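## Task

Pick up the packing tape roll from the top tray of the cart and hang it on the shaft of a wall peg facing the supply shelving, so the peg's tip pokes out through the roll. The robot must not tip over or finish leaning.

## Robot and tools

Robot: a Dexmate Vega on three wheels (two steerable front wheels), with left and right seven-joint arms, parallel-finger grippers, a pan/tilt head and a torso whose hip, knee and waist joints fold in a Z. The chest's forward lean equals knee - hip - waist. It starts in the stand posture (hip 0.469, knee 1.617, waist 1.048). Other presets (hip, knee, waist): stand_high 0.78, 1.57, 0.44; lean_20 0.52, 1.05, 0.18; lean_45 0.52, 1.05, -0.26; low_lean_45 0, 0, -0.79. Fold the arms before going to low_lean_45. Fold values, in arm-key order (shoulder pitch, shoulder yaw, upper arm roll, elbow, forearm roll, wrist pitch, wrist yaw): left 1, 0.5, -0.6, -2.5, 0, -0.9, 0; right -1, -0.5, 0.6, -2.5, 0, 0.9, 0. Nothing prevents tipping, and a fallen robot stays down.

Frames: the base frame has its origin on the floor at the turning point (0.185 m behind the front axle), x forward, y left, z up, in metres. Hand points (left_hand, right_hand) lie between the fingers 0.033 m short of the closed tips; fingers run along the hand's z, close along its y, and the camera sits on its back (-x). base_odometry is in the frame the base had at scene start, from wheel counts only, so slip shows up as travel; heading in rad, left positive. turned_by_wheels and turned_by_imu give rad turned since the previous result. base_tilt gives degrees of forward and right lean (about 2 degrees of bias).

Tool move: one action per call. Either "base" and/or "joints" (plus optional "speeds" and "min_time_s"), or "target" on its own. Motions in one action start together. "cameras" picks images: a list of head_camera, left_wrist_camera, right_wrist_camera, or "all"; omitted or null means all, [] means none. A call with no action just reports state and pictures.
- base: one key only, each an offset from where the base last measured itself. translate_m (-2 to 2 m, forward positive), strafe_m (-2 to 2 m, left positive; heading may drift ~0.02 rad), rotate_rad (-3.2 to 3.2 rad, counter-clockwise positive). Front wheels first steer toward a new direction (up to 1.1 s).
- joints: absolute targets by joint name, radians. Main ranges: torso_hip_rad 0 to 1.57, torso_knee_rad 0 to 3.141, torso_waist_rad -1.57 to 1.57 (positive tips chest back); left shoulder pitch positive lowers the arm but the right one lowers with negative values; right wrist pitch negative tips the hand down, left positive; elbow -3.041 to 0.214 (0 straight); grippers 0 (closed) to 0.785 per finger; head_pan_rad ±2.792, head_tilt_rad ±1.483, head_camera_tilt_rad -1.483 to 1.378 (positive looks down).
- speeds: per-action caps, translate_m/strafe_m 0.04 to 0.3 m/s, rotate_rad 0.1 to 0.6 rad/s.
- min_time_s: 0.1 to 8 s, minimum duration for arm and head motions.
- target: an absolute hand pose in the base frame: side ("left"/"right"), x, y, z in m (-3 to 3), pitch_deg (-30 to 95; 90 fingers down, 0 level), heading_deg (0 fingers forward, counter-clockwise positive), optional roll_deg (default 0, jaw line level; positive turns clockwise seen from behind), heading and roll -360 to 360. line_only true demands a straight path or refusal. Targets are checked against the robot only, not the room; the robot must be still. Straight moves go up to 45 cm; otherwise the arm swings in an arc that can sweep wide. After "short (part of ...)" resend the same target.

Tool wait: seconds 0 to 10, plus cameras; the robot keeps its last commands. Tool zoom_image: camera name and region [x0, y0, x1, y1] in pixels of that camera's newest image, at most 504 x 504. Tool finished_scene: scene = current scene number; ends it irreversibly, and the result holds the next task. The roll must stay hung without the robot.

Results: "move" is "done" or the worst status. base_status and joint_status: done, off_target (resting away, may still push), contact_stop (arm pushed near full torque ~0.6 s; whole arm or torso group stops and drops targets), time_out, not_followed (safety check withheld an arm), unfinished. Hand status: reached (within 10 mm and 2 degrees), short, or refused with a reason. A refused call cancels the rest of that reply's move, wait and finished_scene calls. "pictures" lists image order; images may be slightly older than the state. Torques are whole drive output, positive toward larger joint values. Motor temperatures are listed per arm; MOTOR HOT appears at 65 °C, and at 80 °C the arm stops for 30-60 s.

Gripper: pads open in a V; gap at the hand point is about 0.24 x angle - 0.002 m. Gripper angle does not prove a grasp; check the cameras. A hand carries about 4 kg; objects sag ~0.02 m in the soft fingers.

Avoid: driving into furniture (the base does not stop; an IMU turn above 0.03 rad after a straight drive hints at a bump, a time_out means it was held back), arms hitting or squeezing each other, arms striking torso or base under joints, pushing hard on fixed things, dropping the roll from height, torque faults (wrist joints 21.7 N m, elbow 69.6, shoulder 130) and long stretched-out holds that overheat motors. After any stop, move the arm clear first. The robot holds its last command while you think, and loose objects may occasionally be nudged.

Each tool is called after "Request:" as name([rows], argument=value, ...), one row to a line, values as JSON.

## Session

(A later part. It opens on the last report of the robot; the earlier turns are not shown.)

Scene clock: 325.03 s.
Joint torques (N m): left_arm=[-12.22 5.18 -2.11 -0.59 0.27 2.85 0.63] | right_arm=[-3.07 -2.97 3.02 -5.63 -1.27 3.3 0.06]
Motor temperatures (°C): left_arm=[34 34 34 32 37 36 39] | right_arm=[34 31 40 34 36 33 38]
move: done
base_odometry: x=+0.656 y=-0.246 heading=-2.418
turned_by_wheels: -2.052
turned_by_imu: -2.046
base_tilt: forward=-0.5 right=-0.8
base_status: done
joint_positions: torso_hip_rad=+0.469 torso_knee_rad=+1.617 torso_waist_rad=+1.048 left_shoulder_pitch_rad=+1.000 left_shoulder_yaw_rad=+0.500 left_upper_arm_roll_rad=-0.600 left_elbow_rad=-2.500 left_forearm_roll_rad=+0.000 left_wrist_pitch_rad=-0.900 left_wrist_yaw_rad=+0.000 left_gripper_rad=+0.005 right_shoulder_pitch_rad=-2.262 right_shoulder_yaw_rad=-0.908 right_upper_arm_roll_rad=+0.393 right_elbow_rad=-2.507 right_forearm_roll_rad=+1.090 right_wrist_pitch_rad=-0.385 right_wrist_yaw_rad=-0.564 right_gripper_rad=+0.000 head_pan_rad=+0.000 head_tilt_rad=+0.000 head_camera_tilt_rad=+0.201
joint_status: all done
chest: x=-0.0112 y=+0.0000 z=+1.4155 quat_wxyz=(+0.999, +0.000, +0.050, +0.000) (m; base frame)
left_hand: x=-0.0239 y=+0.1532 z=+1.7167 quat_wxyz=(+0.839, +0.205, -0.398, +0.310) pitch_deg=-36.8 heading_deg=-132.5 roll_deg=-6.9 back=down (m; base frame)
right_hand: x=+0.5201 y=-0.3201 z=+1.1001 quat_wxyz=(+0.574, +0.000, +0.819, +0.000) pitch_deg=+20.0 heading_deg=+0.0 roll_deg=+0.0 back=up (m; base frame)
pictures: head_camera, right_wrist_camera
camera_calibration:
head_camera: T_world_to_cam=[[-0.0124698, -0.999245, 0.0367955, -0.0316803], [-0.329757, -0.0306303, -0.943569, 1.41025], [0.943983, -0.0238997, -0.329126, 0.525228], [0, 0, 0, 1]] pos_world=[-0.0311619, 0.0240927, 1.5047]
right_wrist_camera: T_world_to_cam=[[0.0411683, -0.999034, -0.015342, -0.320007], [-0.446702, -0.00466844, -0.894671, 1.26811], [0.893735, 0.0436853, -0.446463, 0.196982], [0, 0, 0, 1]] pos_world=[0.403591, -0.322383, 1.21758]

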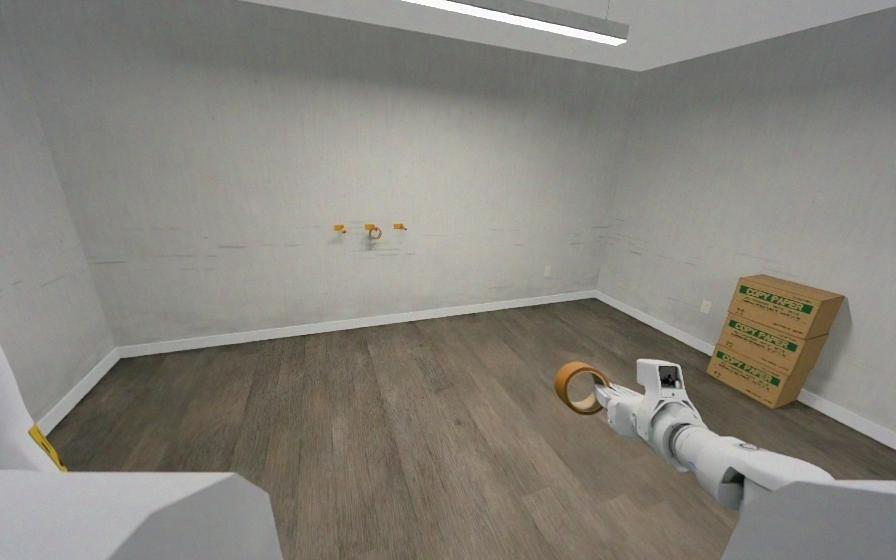

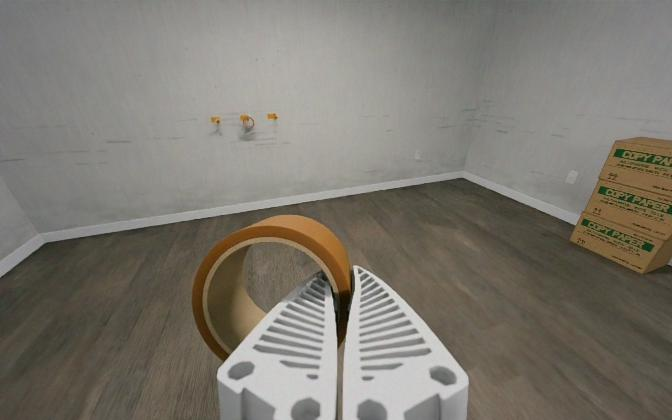

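Request:
move(base={"rotate_rad": 0.135}, cameras=[])

Request:
move(base={"translate_m": 1.68}, speeds={"translate_m": 0.2}, cameras=["right_wrist_camera"])

Request:
move(base={"rotate_rad": 0.2}, cameras=["head_camera", "right_wrist_camera"])

Scene clock: 339.90 s.
Joint torques (N m): left_arm=[-12.43 6.95 -0.77 0.6 -0.46 2.53 0.85] | right_arm=[-3.32 -3.79 3.4 -5.07 -1.18 3.89 -0.09]
Motor temperatures (°C): left_arm=[34 34 34 32 37 36 39] | right_arm=[34 31 39 34 36 34 38]
move: done
base_odometry: x=+0.656 y=-0.246 heading=-2.283
turned_by_wheels: +0.135
turned_by_imu: +0.134
base_tilt: forward=-0.4 right=-0.7
base_status: done
joint_positions: torso_hip_rad=+0.469 torso_knee_rad=+1.617 torso_waist_rad=+1.048 left_shoulder_pitch_rad=+1.000 left_shoulder_yaw_rad=+0.500 left_upper_arm_roll_rad=-0.600 left_elbow_rad=-2.500 left_forearm_roll_rad=+0.000 left_wrist_pitch_rad=-0.900 left_wrist_yaw_rad=+0.000 left_gripper_rad=+0.005 right_shoulder_pitch_rad=-2.262 right_shoulder_yaw_rad=-0.908 right_upper_arm_roll_rad=+0.393 right_elbow_rad=-2.507 right_forearm_roll_rad=+1.090 right_wrist_pitch_rad=-0.385 right_wrist_yaw_rad=-0.564 right_gripper_rad=+0.000 head_pan_rad=+0.000 head_tilt_rad=+0.000 head_camera_tilt_rad=+0.201
joint_status: not commanded
chest: x=-0.0112 y=+0.0000 z=+1.4155 quat_wxyz=(+0.999, +0.000, +0.050, +0.000) (m; base frame)
left_hand: x=-0.0239 y=+0.1532 z=+1.7167 quat_wxyz=(+0.839, +0.205, -0.398, +0.310) pitch_deg=-36.8 heading_deg=-132.5 roll_deg=-6.9 back=down (m; base frame)
right_hand: x=+0.5201 y=-0.3201 z=+1.1001 quat_wxyz=(+0.574, +0.000, +0.819, +0.000) pitch_deg=+20.0 heading_deg=+0.0 roll_deg=+0.0 back=up (m; base frame)
pictures: none
No camera images: "cameras" was empty.

Scene clock: 350.00 s.
Joint torques (N m): left_arm=[-10.79 5.3 -2.48 1.36 0.01 1.08 0.45] | right_arm=[-4.13 -4.37 4.08 -5.48 -1.33 3.05 -0.05]
Motor temperatures (°C): left_arm=[34 34 34 32 37 36 39] | right_arm=[34 31 39 34 36 34 38]
move: done
base_odometry: x=-0.445 y=-1.515 heading=-2.284
turned_by_wheels: -0.001
turned_by_imu: -0.011
base_tilt: forward=-0.5 right=-0.8
base_status: done
joint_positions: torso_hip_rad=+0.469 torso_knee_rad=+1.617 torso_waist_rad=+1.048 left_shoulder_pitch_rad=+1.000 left_shoulder_yaw_rad=+0.500 left_upper_arm_roll_rad=-0.600 left_elbow_rad=-2.500 left_forearm_roll_rad=+0.000 left_wrist_pitch_rad=-0.900 left_wrist_yaw_rad=+0.000 left_gripper_rad=+0.005 right_shoulder_pitch_rad=-2.262 right_shoulder_yaw_rad=-0.908 right_upper_arm_roll_rad=+0.393 right_elbow_rad=-2.507 right_forearm_roll_rad=+1.090 right_wrist_pitch_rad=-0.385 right_wrist_yaw_rad=-0.564 right_gripper_rad=+0.000 head_pan_rad=+0.000 head_tilt_rad=+0.000 head_camera_tilt_rad=+0.201
joint_status: not commanded
chest: x=-0.0111 y=+0.0000 z=+1.4155 quat_wxyz=(+0.999, +0.000, +0.050, +0.000) (m; base frame)
left_hand: x=-0.0237 y=+0.1532 z=+1.7167 quat_wxyz=(+0.839, +0.205, -0.398, +0.310) pitch_deg=-36.8 heading_deg=-132.5 roll_deg=-6.9 back=down (m; base frame)
right_hand: x=+0.5202 y=-0.3201 z=+1.1000 quat_wxyz=(+0.574, +0.000, +0.819, +0.000) pitch_deg=+20.0 heading_deg=+0.0 roll_deg=+0.0 back=up (m; base frame)
pictures: right_wrist_camera
camera_calibration:
right_wrist_camera: T_world_to_cam=[[0.0411679, -0.999034, -0.0153486, -0.319904], [-0.446822, -0.00466824, -0.894611, 1.26804], [0.893675, 0.0436873, -0.446583, 0.197015], [0, 0, 0, 1]] pos_world=[0.403691, -0.322283, 1.21748]

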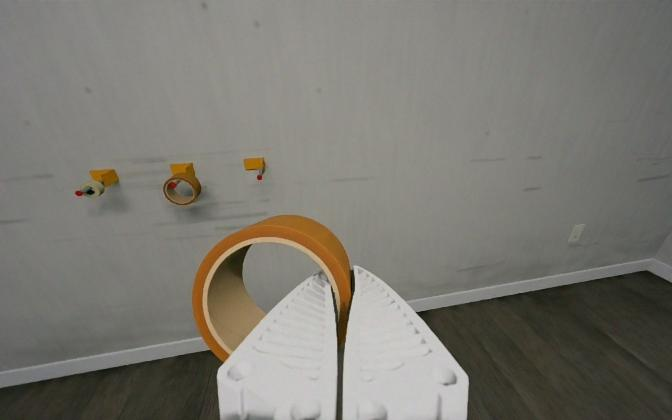

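Scene clock: 352.47 s.
Joint torques (N m): left_arm=[-9.72 4.31 -2.42 -1.14 0.26 1.64 0.42] | right_arm=[-2.79 -2.47 3.41 -4.87 -1.13 4.09 -0.03]
Motor temperatures (°C): left_arm=[34 34 34 32 37 36 39] | right_arm=[34 31 39 34 36 34 38]
move: done
base_odometry: x=-0.445 y=-1.515 heading=-2.084
turned_by_wheels: +0.200
turned_by_imu: +0.195
base_tilt: forward=-0.5 right=-0.8
base_status: done
joint_positions: torso_hip_rad=+0.469 torso_knee_rad=+1.617 torso_waist_rad=+1.048 left_shoulder_pitch_rad=+1.000 left_shoulder_yaw_rad=+0.500 left_upper_arm_roll_rad=-0.600 left_elbow_rad=-2.500 left_forearm_roll_rad=+0.000 left_wrist_pitch_rad=-0.900 left_wrist_yaw_rad=+0.000 left_gripper_rad=+0.005 right_shoulder_pitch_rad=-2.262 right_shoulder_yaw_rad=-0.907 right_upper_arm_roll_rad=+0.393 right_elbow_rad=-2.507 right_forearm_roll_rad=+1.090 right_wrist_pitch_rad=-0.385 right_wrist_yaw_rad=-0.564 right_gripper_rad=+0.000 head_pan_rad=+0.000 head_tilt_rad=+0.000 head_camera_tilt_rad=+0.201
joint_status: not commanded
chest: x=-0.0111 y=+0.0000 z=+1.4155 quat_wxyz=(+0.999, +0.000, +0.050, +0.000) (m; base frame)
left_hand: x=-0.0238 y=+0.1532 z=+1.7166 quat_wxyz=(+0.839, +0.205, -0.398, +0.310) pitch_deg=-36.8 heading_deg=-132.5 roll_deg=-6.9 back=down (m; base frame)
right_hand: x=+0.5202 y=-0.3201 z=+1.1000 quat_wxyz=(+0.574, +0.000, +0.819, +0.000) pitch_deg=+20.0 heading_deg=+0.0 roll_deg=+0.0 back=up (m; base frame)
pictures: head_camera, right_wrist_camera
camera_calibration:
head_camera: T_world_to_cam=[[-0.0124656, -0.999245, 0.0367954, -0.0316787], [-0.329846, -0.0306293, -0.943538, 1.41023], [0.943952, -0.0238986, -0.329215, 0.525267], [0, 0, 0, 1]] pos_world=[-0.031063, 0.0240927, 1.5047]
right_wrist_camera: T_world_to_cam=[[0.0411679, -0.999034, -0.0153486, -0.319904], [-0.446822, -0.00466824, -0.894611, 1.26804], [0.893675, 0.0436873, -0.446583, 0.197015], [0, 0, 0, 1]] pos_world=[0.403691, -0.322283, 1.21748]

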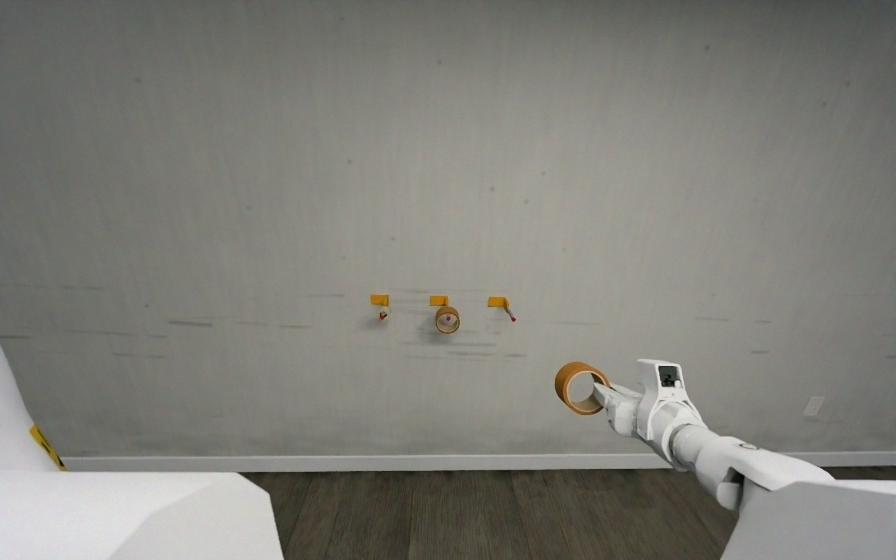

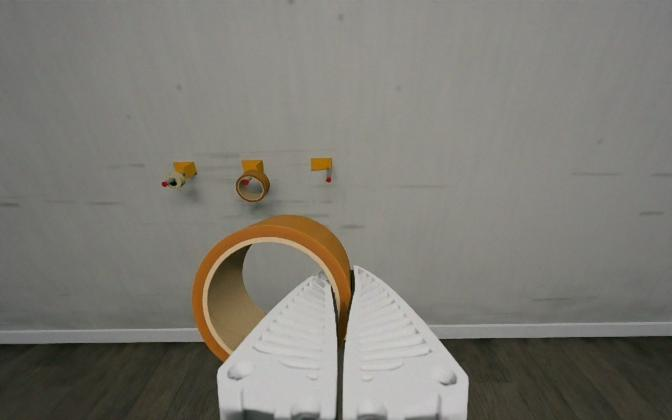

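Request:
zoom_image(camera="head_camera", region=[350, 270, 550, 360])

Request:
zoom_image(camera="right_wrist_camera", region=[140, 130, 360, 220])

Scaled by 2.520 from the camera's 896x560 image, which has a finer 960x600 frame.

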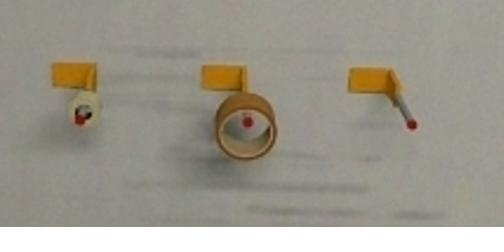

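Scaled by 2.291 from the camera's 672x420 image, which has a finer 960x600 frame.

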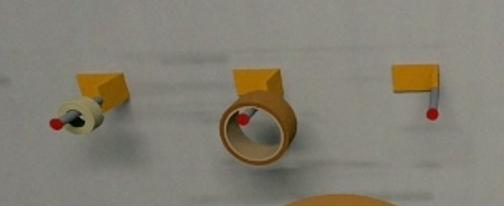

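Request:
move(base={"rotate_rad": 0.026}, cameras=[])

Request:
move(target={"side": "right", "x": 0.42, "y": -0.34, "z": 0.95, "pitch_deg": 0, "heading_deg": 0, "roll_deg": 0, "line_only": true}, cameras=["head_camera", "right_wrist_camera"])

Scene clock: 391.70 s.
Joint torques (N m): left_arm=[-12.15 4.05 -2.21 1.01 0.18 1.34 0.41] | right_arm=[-3.94 -3.24 3.62 -4.99 -1.11 2.91 -0.06]
Motor temperatures (°C): left_arm=[34 33 34 32 37 36 39] | right_arm=[33 31 39 34 36 34 38]
move: done
base_odometry: x=-0.445 y=-1.515 heading=-2.059
turned_by_wheels: +0.026
turned_by_imu: +0.025
base_tilt: forward=-0.4 right=-0.7
base_status: done
joint_positions: torso_hip_rad=+0.469 torso_knee_rad=+1.617 torso_waist_rad=+1.048 left_shoulder_pitch_rad=+1.000 left_shoulder_yaw_rad=+0.500 left_upper_arm_roll_rad=-0.600 left_elbow_rad=-2.500 left_forearm_roll_rad=+0.000 left_wrist_pitch_rad=-0.900 left_wrist_yaw_rad=+0.000 left_gripper_rad=+0.005 right_shoulder_pitch_rad=-2.262 right_shoulder_yaw_rad=-0.907 right_upper_arm_roll_rad=+0.393 right_elbow_rad=-2.507 right_forearm_roll_rad=+1.090 right_wrist_pitch_rad=-0.385 right_wrist_yaw_rad=-0.564 right_gripper_rad=+0.000 head_pan_rad=+0.000 head_tilt_rad=+0.000 head_camera_tilt_rad=+0.201
joint_status: not commanded
chest: x=-0.0111 y=+0.0000 z=+1.4155 quat_wxyz=(+0.999, +0.000, +0.050, +0.000) (m; base frame)
left_hand: x=-0.0238 y=+0.1532 z=+1.7166 quat_wxyz=(+0.839, +0.205, -0.398, +0.310) pitch_deg=-36.8 heading_deg=-132.5 roll_deg=-6.9 back=down (m; base frame)
right_hand: x=+0.5202 y=-0.3201 z=+1.1000 quat_wxyz=(+0.574, +0.000, +0.819, +0.000) pitch_deg=+20.0 heading_deg=+0.0 roll_deg=+0.0 back=up (m; base frame)
pictures: none
No camera images: "cameras" was empty.

Scene clock: 397.17 s.
Joint torques (N m): left_arm=[-11.73 4.06 -1.99 0.86 0.66 2.21 0.14] | right_arm=[7.15 -1.24 -0.35 -4.25 -0.49 3.46 0.17]
Motor temperatures (°C): left_arm=[34 33 34 32 37 36 39] | right_arm=[33 31 39 34 36 34 38]
move: done
base_odometry: x=-0.445 y=-1.515 heading=-2.059
turned_by_wheels: +0.000
turned_by_imu: +0.000
base_tilt: forward=-0.6 right=-0.6
base_status: not commanded
joint_positions: torso_hip_rad=+0.469 torso_knee_rad=+1.617 torso_waist_rad=+1.048 left_shoulder_pitch_rad=+1.000 left_shoulder_yaw_rad=+0.500 left_upper_arm_roll_rad=-0.600 left_elbow_rad=-2.500 left_forearm_roll_rad=+0.000 left_wrist_pitch_rad=-0.900 left_wrist_yaw_rad=+0.000 left_gripper_rad=+0.005 right_shoulder_pitch_rad=-2.220 right_shoulder_yaw_rad=-0.505 right_upper_arm_roll_rad=-0.100 right_elbow_rad=-1.605 right_forearm_roll_rad=+0.404 right_wrist_pitch_rad=+0.761 right_wrist_yaw_rad=-0.145 right_gripper_rad=+0.000 head_pan_rad=+0.000 head_tilt_rad=+0.000 head_camera_tilt_rad=+0.201
joint_status: not commanded
chest: x=-0.0111 y=+0.0000 z=+1.4155 quat_wxyz=(+0.999, +0.000, +0.050, +0.000) (m; base frame)
left_hand: x=-0.0238 y=+0.1532 z=+1.7166 quat_wxyz=(+0.839, +0.205, -0.398, +0.310) pitch_deg=-36.8 heading_deg=-132.5 roll_deg=-6.9 back=down (m; base frame)
right_hand: x=+0.4202 y=-0.3404 z=+0.9502 quat_wxyz=(+0.707, +0.000, +0.708, +0.000) pitch_deg=+0.1 heading_deg=+0.0 roll_deg=+0.0 back=up (m; base frame)
right_hand_status: reached (straight line, planned for 4.1 s): 1 mm and 0.1 deg off.
pictures: head_camera, right_wrist_camera
camera_calibration:
head_camera: T_world_to_cam=[[-0.0124656, -0.999245, 0.0367954, -0.0316787], [-0.329846, -0.0306293, -0.943538, 1.41023], [0.943952, -0.0238986, -0.329215, 0.525267], [0, 0, 0, 1]] pos_world=[-0.031063, 0.0240927, 1.5047]
right_wrist_camera: T_world_to_cam=[[0.0434263, -0.999057, -0.00045012, -0.353552], [-0.11534, -0.00456599, -0.993316, 1.04387], [0.992376, 0.043188, -0.115429, -0.135965], [0, 0, 0, 1]] pos_world=[0.270682, -0.34258, 1.02104]

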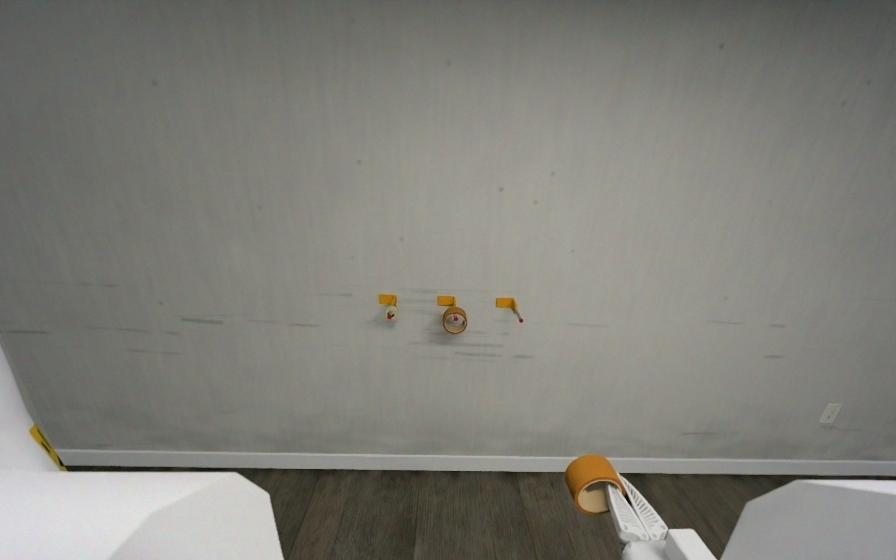

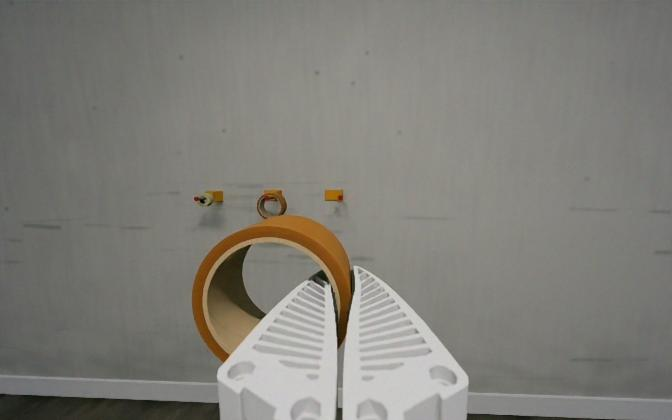

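Request:
move(base={"translate_m": 0.48}, speeds={"translate_m": 0.15}, cameras=["head_camera", "right_wrist_camera"])

Request:
zoom_image(camera="head_camera", region=[380, 280, 680, 500])

Request:
zoom_image(camera="right_wrist_camera", region=[180, 130, 430, 290])

Scene clock: 405.73 s.
Joint torques (N m): left_arm=[-11.04 6.3 -1.64 1.39 -0.1 2.17 0.36] | right_arm=[8.75 -2.08 -0.34 -3.38 -0.43 4.35 0.02]
Motor temperatures (°C): left_arm=[34 33 34 32 37 36 39] | right_arm=[33 31 38 34 36 34 38]
move: done
base_odometry: x=-0.670 y=-1.939 heading=-2.057
turned_by_wheels: +0.002
turned_by_imu: -0.001
base_tilt: forward=-0.6 right=-0.7
base_status: done
joint_positions: torso_hip_rad=+0.469 torso_knee_rad=+1.617 torso_waist_rad=+1.048 left_shoulder_pitch_rad=+1.000 left_shoulder_yaw_rad=+0.500 left_upper_arm_roll_rad=-0.600 left_elbow_rad=-2.500 left_forearm_roll_rad=+0.000 left_wrist_pitch_rad=-0.900 left_wrist_yaw_rad=+0.000 left_gripper_rad=+0.005 right_shoulder_pitch_rad=-2.219 right_shoulder_yaw_rad=-0.504 right_upper_arm_roll_rad=-0.101 right_elbow_rad=-1.601 right_forearm_roll_rad=+0.403 right_wrist_pitch_rad=+0.765 right_wrist_yaw_rad=-0.144 right_gripper_rad=+0.000 head_pan_rad=+0.000 head_tilt_rad=+0.000 head_camera_tilt_rad=+0.201
joint_status: not commanded
chest: x=-0.0111 y=+0.0000 z=+1.4155 quat_wxyz=(+0.999, +0.000, +0.050, +0.000) (m; base frame)
left_hand: x=-0.0238 y=+0.1532 z=+1.7167 quat_wxyz=(+0.839, +0.205, -0.398, +0.310) pitch_deg=-36.8 heading_deg=-132.5 roll_deg=-6.9 back=down (m; base frame)
right_hand: x=+0.4199 y=-0.3402 z=+0.9498 quat_wxyz=(+0.707, +0.000, +0.707, +0.000) pitch_deg=+0.0 heading_deg=+0.0 roll_deg=+0.0 back=up (m; base frame)
pictures: head_camera, right_wrist_camera
camera_calibration:
head_camera: T_world_to_cam=[[-0.0124698, -0.999245, 0.0367955, -0.031679], [-0.329757, -0.0306303, -0.943569, 1.41028], [0.943983, -0.0238997, -0.329126, 0.525133], [0, 0, 0, 1]] pos_world=[-0.0310619, 0.0240927, 1.5047]
right_wrist_camera: T_world_to_cam=[[0.0438358, -0.999039, -0.000354581, -0.353535], [-0.114335, -0.00466418, -0.993431, 1.04302], [0.992475, 0.0435884, -0.114429, -0.136459], [0, 0, 0, 1]] pos_world=[0.270183, -0.342382, 1.02043]

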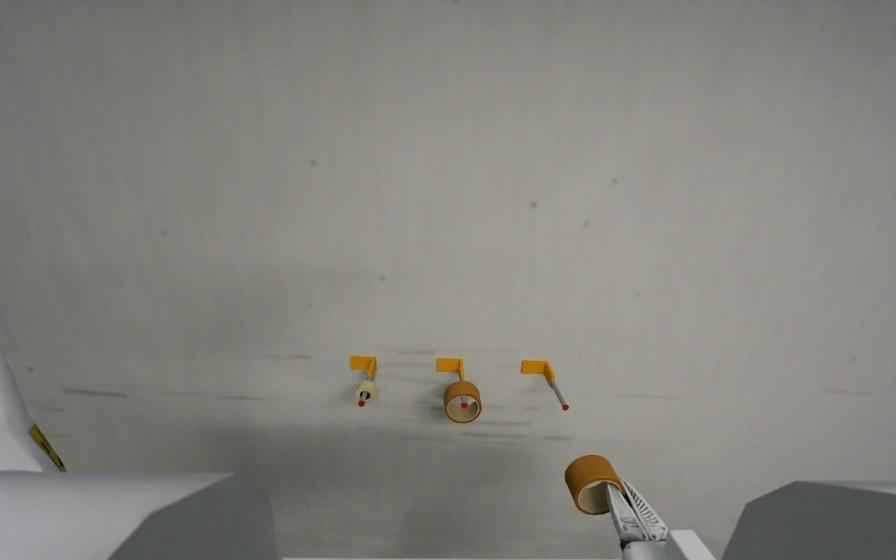

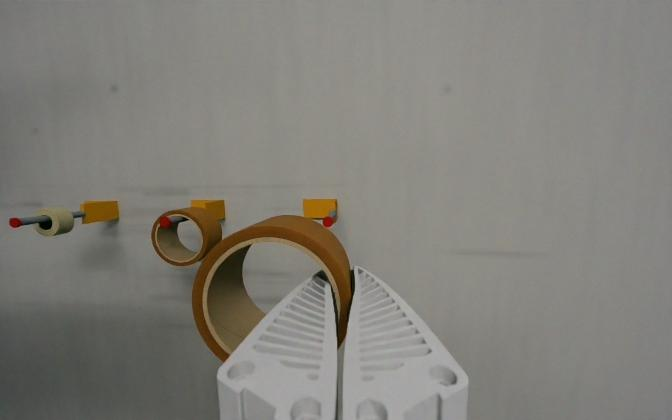

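Scaled by 1.680 from the camera's 896x560 image, which has a finer 960x600 frame.

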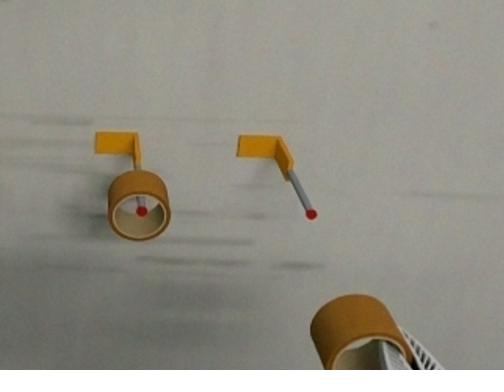

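Scaled by 2.016 from the camera's 672x420 image, which has a finer 960x600 frame.

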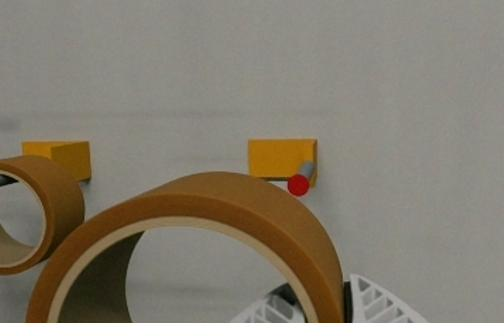

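Request:
move(target={"side": "right", "x": 0.42, "y": -0.364, "z": 0.948, "pitch_deg": 0, "heading_deg": 0, "roll_deg": 0, "line_only": true}, cameras=[])

Request:
move(base={"translate_m": 0.08}, speeds={"translate_m": 0.08}, cameras=["head_camera", "right_wrist_camera"])

Request:
zoom_image(camera="head_camera", region=[500, 350, 700, 560])

Request:
zoom_image(camera="right_wrist_camera", region=[180, 150, 430, 310])

Scene clock: 433.67 s.
Joint torques (N m): left_arm=[-11.77 3.67 -2.36 0.43 0.01 2.26 0.6] | right_arm=[9.49 -6 6.89 -3.81 0.34 3.58 0.11]
Motor temperatures (°C): left_arm=[34 33 34 32 37 36 39] | right_arm=[33 31 38 34 36 34 38]
move: done
base_odometry: x=-0.670 y=-1.939 heading=-2.057
turned_by_wheels: +0.000
turned_by_imu: +0.000
base_tilt: forward=-0.5 right=-0.8
base_status: not commanded
joint_positions: torso_hip_rad=+0.469 torso_knee_rad=+1.617 torso_waist_rad=+1.048 left_shoulder_pitch_rad=+1.000 left_shoulder_yaw_rad=+0.500 left_upper_arm_roll_rad=-0.600 left_elbow_rad=-2.500 left_forearm_roll_rad=+0.000 left_wrist_pitch_rad=-0.900 left_wrist_yaw_rad=+0.000 left_gripper_rad=+0.005 right_shoulder_pitch_rad=-2.213 right_shoulder_yaw_rad=-0.531 right_upper_arm_roll_rad=-0.084 right_elbow_rad=-1.557 right_forearm_roll_rad=+0.468 right_wrist_pitch_rad=+0.794 right_wrist_yaw_rad=-0.092 right_gripper_rad=+0.000 head_pan_rad=+0.000 head_tilt_rad=+0.000 head_camera_tilt_rad=+0.201
joint_status: not commanded
chest: x=-0.0111 y=+0.0000 z=+1.4155 quat_wxyz=(+0.999, +0.000, +0.050, +0.000) (m; base frame)
left_hand: x=-0.0238 y=+0.1532 z=+1.7167 quat_wxyz=(+0.839, +0.205, -0.398, +0.310) pitch_deg=-36.8 heading_deg=-132.5 roll_deg=-6.9 back=down (m; base frame)
right_hand: x=+0.4197 y=-0.3623 z=+0.9476 quat_wxyz=(+0.707, +0.000, +0.707, +0.000) pitch_deg=+0.1 heading_deg=+0.0 roll_deg=+0.0 back=up (m; base frame)
right_hand_status: reached (straight line, planned for 0.5 s): 2 mm and 0.1 deg off.
pictures: none
No camera images: "cameras" was empty.

Scene clock: 435.60 s.
Joint torques (N m): left_arm=[-9.1 3.66 -2.28 0.02 0.41 2.74 0.32] | right_arm=[8.73 -6.66 7.11 -3.66 0.25 3.81 0.05]
Motor temperatures (°C): left_arm=[34 33 34 32 37 36 39] | right_arm=[33 31 38 34 36 34 38]
move: done
base_odometry: x=-0.708 y=-2.010 heading=-2.055
turned_by_wheels: +0.002
turned_by_imu: +0.002
base_tilt: forward=-0.5 right=-0.7
base_status: done
joint_positions: torso_hip_rad=+0.469 torso_knee_rad=+1.617 torso_waist_rad=+1.048 left_shoulder_pitch_rad=+1.000 left_shoulder_yaw_rad=+0.500 left_upper_arm_roll_rad=-0.600 left_elbow_rad=-2.500 left_forearm_roll_rad=+0.000 left_wrist_pitch_rad=-0.900 left_wrist_yaw_rad=+0.000 left_gripper_rad=+0.005 right_shoulder_pitch_rad=-2.212 right_shoulder_yaw_rad=-0.533 right_upper_arm_roll_rad=-0.083 right_elbow_rad=-1.554 right_forearm_roll_rad=+0.472 right_wrist_pitch_rad=+0.795 right_wrist_yaw_rad=-0.089 right_gripper_rad=+0.000 head_pan_rad=+0.000 head_tilt_rad=+0.000 head_camera_tilt_rad=+0.201
joint_status: not commanded
chest: x=-0.0111 y=+0.0000 z=+1.4155 quat_wxyz=(+0.999, +0.000, +0.050, +0.000) (m; base frame)
left_hand: x=-0.0238 y=+0.1532 z=+1.7167 quat_wxyz=(+0.839, +0.205, -0.398, +0.310) pitch_deg=-36.8 heading_deg=-132.5 roll_deg=-6.9 back=down (m; base frame)
right_hand: x=+0.4198 y=-0.3638 z=+0.9476 quat_wxyz=(+0.707, +0.000, +0.707, +0.000) pitch_deg=+0.1 heading_deg=+0.0 roll_deg=+0.0 back=up (m; base frame)
pictures: head_camera, right_wrist_camera
camera_calibration:
head_camera: T_world_to_cam=[[-0.0124698, -0.999245, 0.0367955, -0.031679], [-0.329757, -0.0306303, -0.943569, 1.41028], [0.943983, -0.0238997, -0.329126, 0.525133], [0, 0, 0, 1]] pos_world=[-0.0310619, 0.0240927, 1.5047]
right_wrist_camera: T_world_to_cam=[[0.0442823, -0.999019, -0.000824044, -0.37675], [-0.114745, -0.00426677, -0.993386, 1.04104], [0.992408, 0.044084, -0.114821, -0.135071], [0, 0, 0, 1]] pos_world=[0.270183, -0.365984, 1.01833]

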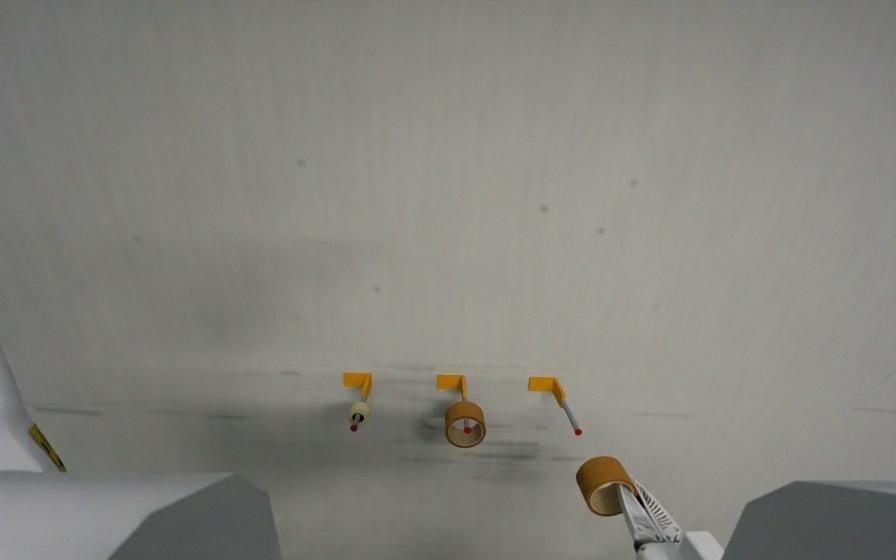

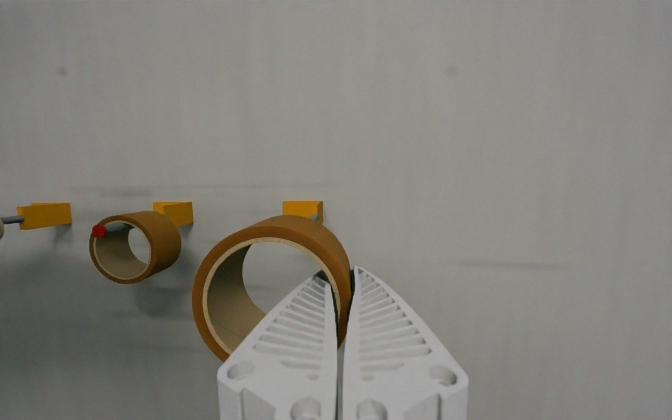

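Scaled by 2.400 from the camera's 896x560 image, which has a finer 960x600 frame.

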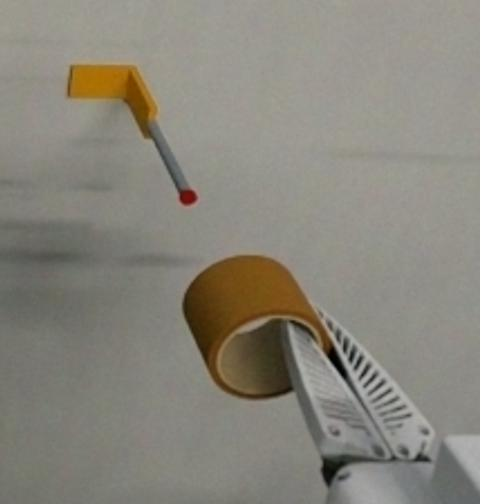

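Scaled by 2.016 from the camera's 672x420 image, which has a finer 960x600 frame.

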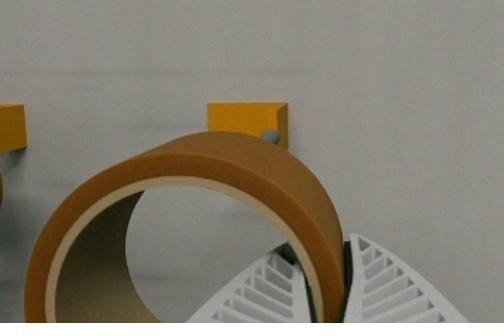

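Request:
move(target={"side": "right", "x": 0.47, "y": -0.364, "z": 0.948, "pitch_deg": 0, "heading_deg": 0, "roll_deg": 0, "line_only": true}, cameras=["head_camera", "right_wrist_camera"])

Request:
zoom_image(camera="head_camera", region=[500, 350, 700, 560])

Request:
zoom_image(camera="right_wrist_camera", region=[180, 180, 400, 370])

Scene clock: 448.37 s.
Joint torques (N m): left_arm=[-12.73 7.95 -1.54 -0.94 0.18 1.46 0.14] | right_arm=[11.53 -7.17 0.12 -4.14 0.33 4.13 0.03]
Motor temperatures (°C): left_arm=[34 33 34 32 37 36 39] | right_arm=[33 31 38 34 36 34 38]
move: done
base_odometry: x=-0.708 y=-2.010 heading=-2.055
turned_by_wheels: +0.000
turned_by_imu: +0.000
base_tilt: forward=-0.6 right=-0.8
base_status: not commanded
joint_positions: torso_hip_rad=+0.469 torso_knee_rad=+1.617 torso_waist_rad=+1.048 left_shoulder_pitch_rad=+1.000 left_shoulder_yaw_rad=+0.500 left_upper_arm_roll_rad=-0.600 left_elbow_rad=-2.500 left_forearm_roll_rad=+0.000 left_wrist_pitch_rad=-0.900 left_wrist_yaw_rad=+0.000 left_gripper_rad=+0.005 right_shoulder_pitch_rad=-2.095 right_shoulder_yaw_rad=-0.538 right_upper_arm_roll_rad=-0.101 right_elbow_rad=-1.528 right_forearm_roll_rad=+0.487 right_wrist_pitch_rad=+0.710 right_wrist_yaw_rad=-0.086 right_gripper_rad=+0.000 head_pan_rad=+0.000 head_tilt_rad=+0.000 head_camera_tilt_rad=+0.201
joint_status: not commanded
chest: x=-0.0111 y=+0.0000 z=+1.4155 quat_wxyz=(+0.999, +0.000, +0.050, +0.000) (m; base frame)
left_hand: x=-0.0238 y=+0.1532 z=+1.7167 quat_wxyz=(+0.839, +0.205, -0.398, +0.310) pitch_deg=-36.8 heading_deg=-132.5 roll_deg=-6.9 back=down (m; base frame)
right_hand: x=+0.4681 y=-0.3641 z=+0.9477 quat_wxyz=(+0.707, +0.000, +0.707, +0.000) pitch_deg=+0.0 heading_deg=+0.0 roll_deg=+0.0 back=up (m; base frame)
right_hand_status: reached (straight line, planned for 0.7 s): 2 mm and 0.0 deg off.
pictures: head_camera, right_wrist_camera
camera_calibration:
head_camera: T_world_to_cam=[[-0.0124698, -0.999245, 0.0367955, -0.031679], [-0.329757, -0.0306303, -0.943569, 1.41028], [0.943983, -0.0238997, -0.329126, 0.525133], [0, 0, 0, 1]] pos_world=[-0.0310619, 0.0240927, 1.5047]
right_wrist_camera: T_world_to_cam=[[0.0438201, -0.999039, -0.000448965, -0.379429], [-0.114327, -0.0045682, -0.993433, 1.04638], [0.992476, 0.0435837, -0.114417, -0.183608], [0, 0, 0, 1]] pos_world=[0.318483, -0.366282, 1.01833]

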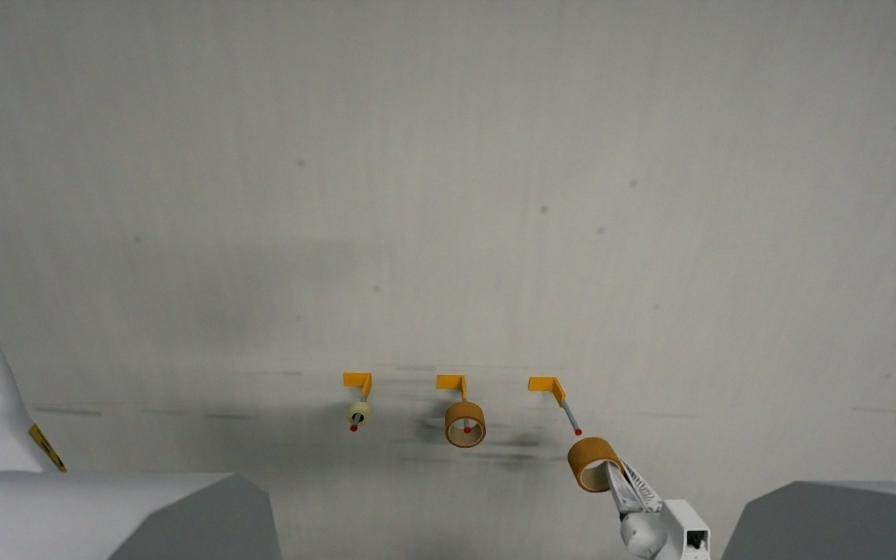

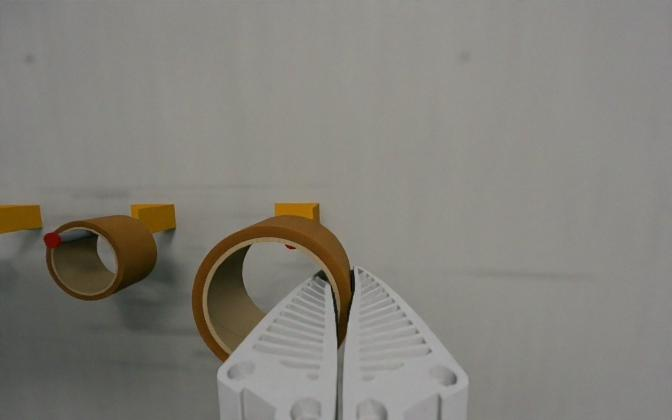

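Scaled by 2.400 from the camera's 896x560 image, which has a finer 960x600 frame.

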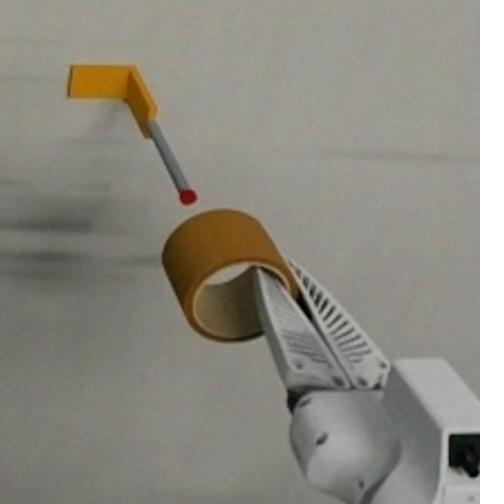

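Scaled by 2.291 from the camera's 672x420 image, which has a finer 960x600 frame.

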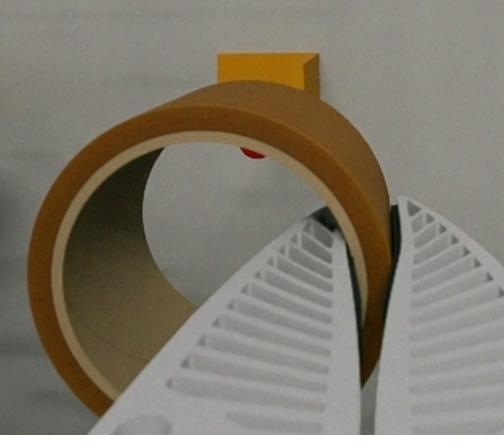

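Request:
move(target={"side": "right", "x": 0.52, "y": -0.364, "z": 0.951, "pitch_deg": 0, "heading_deg": 0, "roll_deg": 0, "line_only": true}, cameras=["head_camera", "right_wrist_camera"])

Request:
zoom_image(camera="head_camera", region=[500, 350, 700, 560])

Request:
zoom_image(camera="right_wrist_camera", region=[180, 180, 400, 370])

Scene clock: 463.40 s.
Joint torques (N m): left_arm=[-11.49 3.47 -1.97 0.51 -0.25 1.91 0.48] | right_arm=[14.52 -3.72 0.42 -3.92 0.19 3.87 -0.01]
Motor temperatures (°C): left_arm=[34 33 34 32 37 36 39] | right_arm=[33 31 38 34 36 34 38]
move: done
base_odometry: x=-0.708 y=-2.010 heading=-2.055
turned_by_wheels: +0.000
turned_by_imu: +0.000
base_tilt: forward=-0.4 right=-0.7
base_status: not commanded
joint_positions: torso_hip_rad=+0.469 torso_knee_rad=+1.617 torso_waist_rad=+1.048 left_shoulder_pitch_rad=+1.000 left_shoulder_yaw_rad=+0.500 left_upper_arm_roll_rad=-0.600 left_elbow_rad=-2.500 left_forearm_roll_rad=+0.000 left_wrist_pitch_rad=-0.900 left_wrist_yaw_rad=+0.000 left_gripper_rad=+0.005 right_shoulder_pitch_rad=-1.968 right_shoulder_yaw_rad=-0.538 right_upper_arm_roll_rad=-0.122 right_elbow_rad=-1.489 right_forearm_roll_rad=+0.501 right_wrist_pitch_rad=+0.628 right_wrist_yaw_rad=-0.078 right_gripper_rad=+0.000 head_pan_rad=+0.000 head_tilt_rad=+0.000 head_camera_tilt_rad=+0.201
joint_status: not commanded
chest: x=-0.0111 y=+0.0000 z=+1.4155 quat_wxyz=(+0.999, +0.000, +0.050, +0.000) (m; base frame)
left_hand: x=-0.0238 y=+0.1532 z=+1.7167 quat_wxyz=(+0.839, +0.205, -0.398, +0.310) pitch_deg=-36.8 heading_deg=-132.5 roll_deg=-6.9 back=down (m; base frame)
right_hand: x=+0.5183 y=-0.3642 z=+0.9506 quat_wxyz=(+0.707, +0.000, +0.707, +0.000) pitch_deg=+0.0 heading_deg=+0.0 roll_deg=+0.0 back=up (m; base frame)
right_hand_status: reached (straight line, planned for 0.7 s): 2 mm and 0.0 deg off.
pictures: head_camera, right_wrist_camera
camera_calibration:
head_camera: T_world_to_cam=[[-0.0124698, -0.999245, 0.0367955, -0.031679], [-0.329757, -0.0306303, -0.943569, 1.41028], [0.943983, -0.0238997, -0.329126, 0.525133], [0, 0, 0, 1]] pos_world=[-0.0310619, 0.0240927, 1.5047]
right_wrist_camera: T_world_to_cam=[[0.0439428, -0.999034, -0.000262322, -0.381962], [-0.114318, -0.00476744, -0.993433, 1.05502], [0.992472, 0.0436842, -0.114417, -0.233045], [0, 0, 0, 1]] pos_world=[0.368683, -0.366383, 1.02133]

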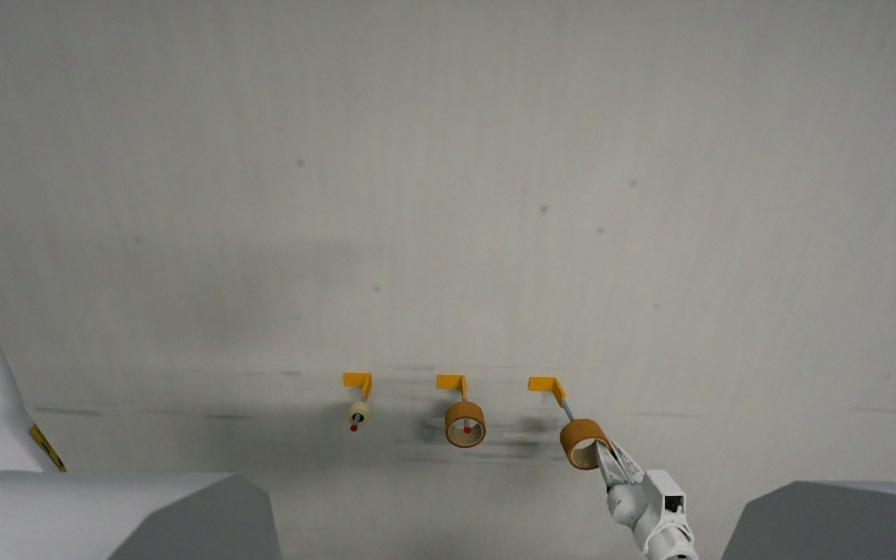

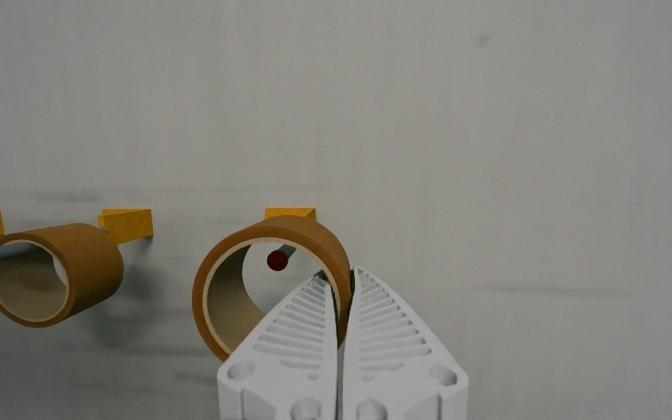

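Scaled by 2.400 from the camera's 896x560 image, which has a finer 960x600 frame.

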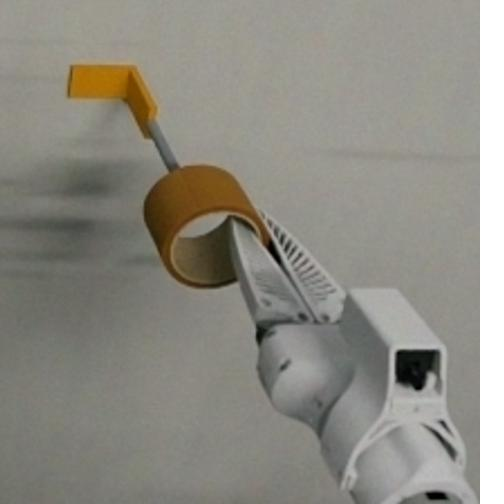

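Scaled by 2.291 from the camera's 672x420 image, which has a finer 960x600 frame.

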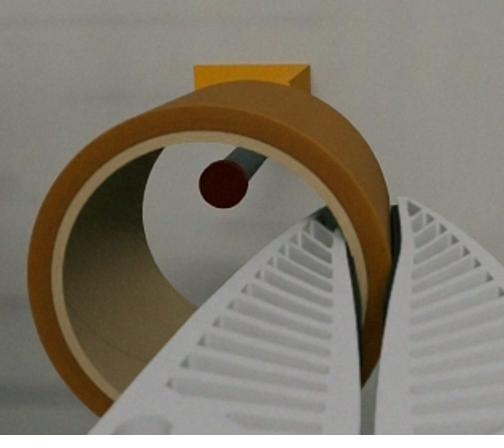

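Request:
move(target={"side": "right", "x": 0.555, "y": -0.364, "z": 0.951, "pitch_deg": 0, "heading_deg": 0, "roll_deg": 0, "line_only": true}, cameras=["head_camera", "right_wrist_camera"])

Request:
zoom_image(camera="head_camera", region=[500, 350, 700, 560])

Request:
zoom_image(camera="right_wrist_camera", region=[180, 180, 400, 370])

Scene clock: 472.20 s.
Joint torques (N m): left_arm=[-11.1 5.63 -4.52 -0.53 0.09 2.24 0.35] | right_arm=[15.72 -2.87 1.54 -5.11 0.36 4.04 -0.03]
Motor temperatures (°C): left_arm=[34 33 34 32 37 36 39] | right_arm=[33 31 38 34 36 34 38]
move: done
base_odometry: x=-0.708 y=-2.010 heading=-2.055
turned_by_wheels: +0.000
turned_by_imu: +0.000
base_tilt: forward=-0.5 right=-1.0
base_status: not commanded
joint_positions: torso_hip_rad=+0.469 torso_knee_rad=+1.617 torso_waist_rad=+1.048 left_shoulder_pitch_rad=+1.000 left_shoulder_yaw_rad=+0.500 left_upper_arm_roll_rad=-0.600 left_elbow_rad=-2.500 left_forearm_roll_rad=+0.000 left_wrist_pitch_rad=-0.900 left_wrist_yaw_rad=+0.000 left_gripper_rad=+0.005 right_shoulder_pitch_rad=-1.867 right_shoulder_yaw_rad=-0.527 right_upper_arm_roll_rad=-0.142 right_elbow_rad=-1.433 right_forearm_roll_rad=+0.507 right_wrist_pitch_rad=+0.586 right_wrist_yaw_rad=-0.063 right_gripper_rad=+0.000 head_pan_rad=+0.000 head_tilt_rad=+0.000 head_camera_tilt_rad=+0.201
joint_status: not commanded
chest: x=-0.0111 y=+0.0000 z=+1.4155 quat_wxyz=(+0.999, +0.000, +0.050, +0.000) (m; base frame)
left_hand: x=-0.0238 y=+0.1532 z=+1.7167 quat_wxyz=(+0.839, +0.205, -0.398, +0.310) pitch_deg=-36.8 heading_deg=-132.5 roll_deg=-6.9 back=down (m; base frame)
right_hand: x=+0.5534 y=-0.3642 z=+0.9507 quat_wxyz=(+0.707, +0.000, +0.707, +0.000) pitch_deg=+0.0 heading_deg=+0.0 roll_deg=+0.0 back=up (m; base frame)
right_hand_status: reached (straight line, planned for 0.7 s): 2 mm and 0.0 deg off.
pictures: head_camera, right_wrist_camera
camera_calibration:
head_camera: T_world_to_cam=[[-0.0124698, -0.999245, 0.0367955, -0.031679], [-0.329757, -0.0306303, -0.943569, 1.41028], [0.943983, -0.0238997, -0.329126, 0.525133], [0, 0, 0, 1]] pos_world=[-0.0310619, 0.0240927, 1.5047]
right_wrist_camera: T_world_to_cam=[[0.0439428, -0.999034, -0.000262322, -0.3835], [-0.114318, -0.00476744, -0.993433, 1.05902], [0.992472, 0.0436842, -0.114417, -0.267782], [0, 0, 0, 1]] pos_world=[0.403683, -0.366383, 1.02133]

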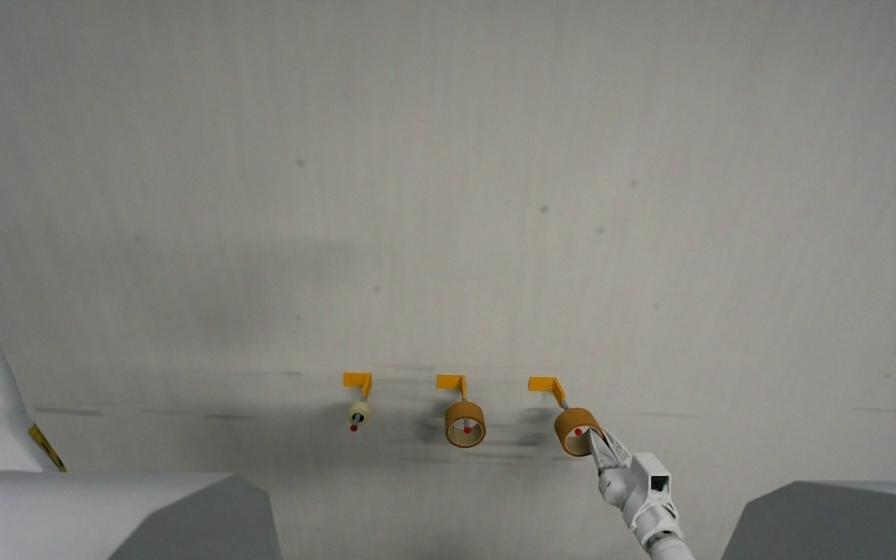

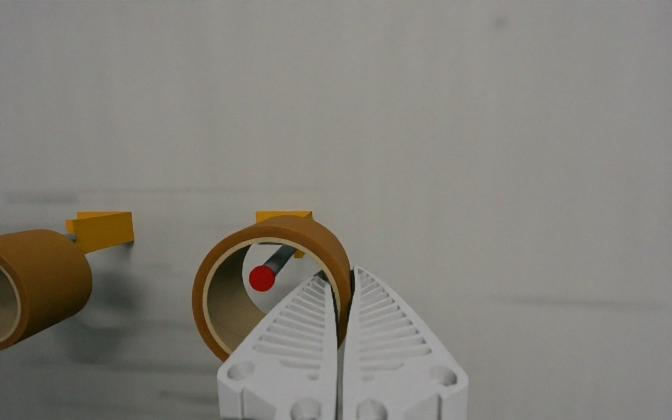

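Scaled by 2.400 from the camera's 896x560 image, which has a finer 960x600 frame.

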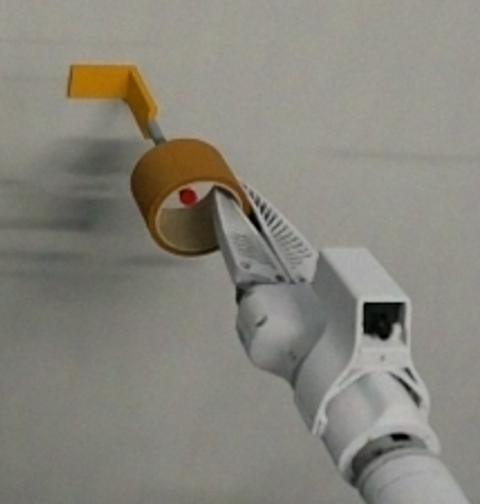

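Scaled by 2.291 from the camera's 672x420 image, which has a finer 960x600 frame.

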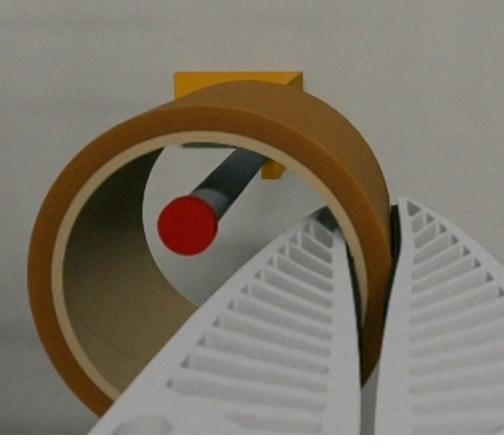

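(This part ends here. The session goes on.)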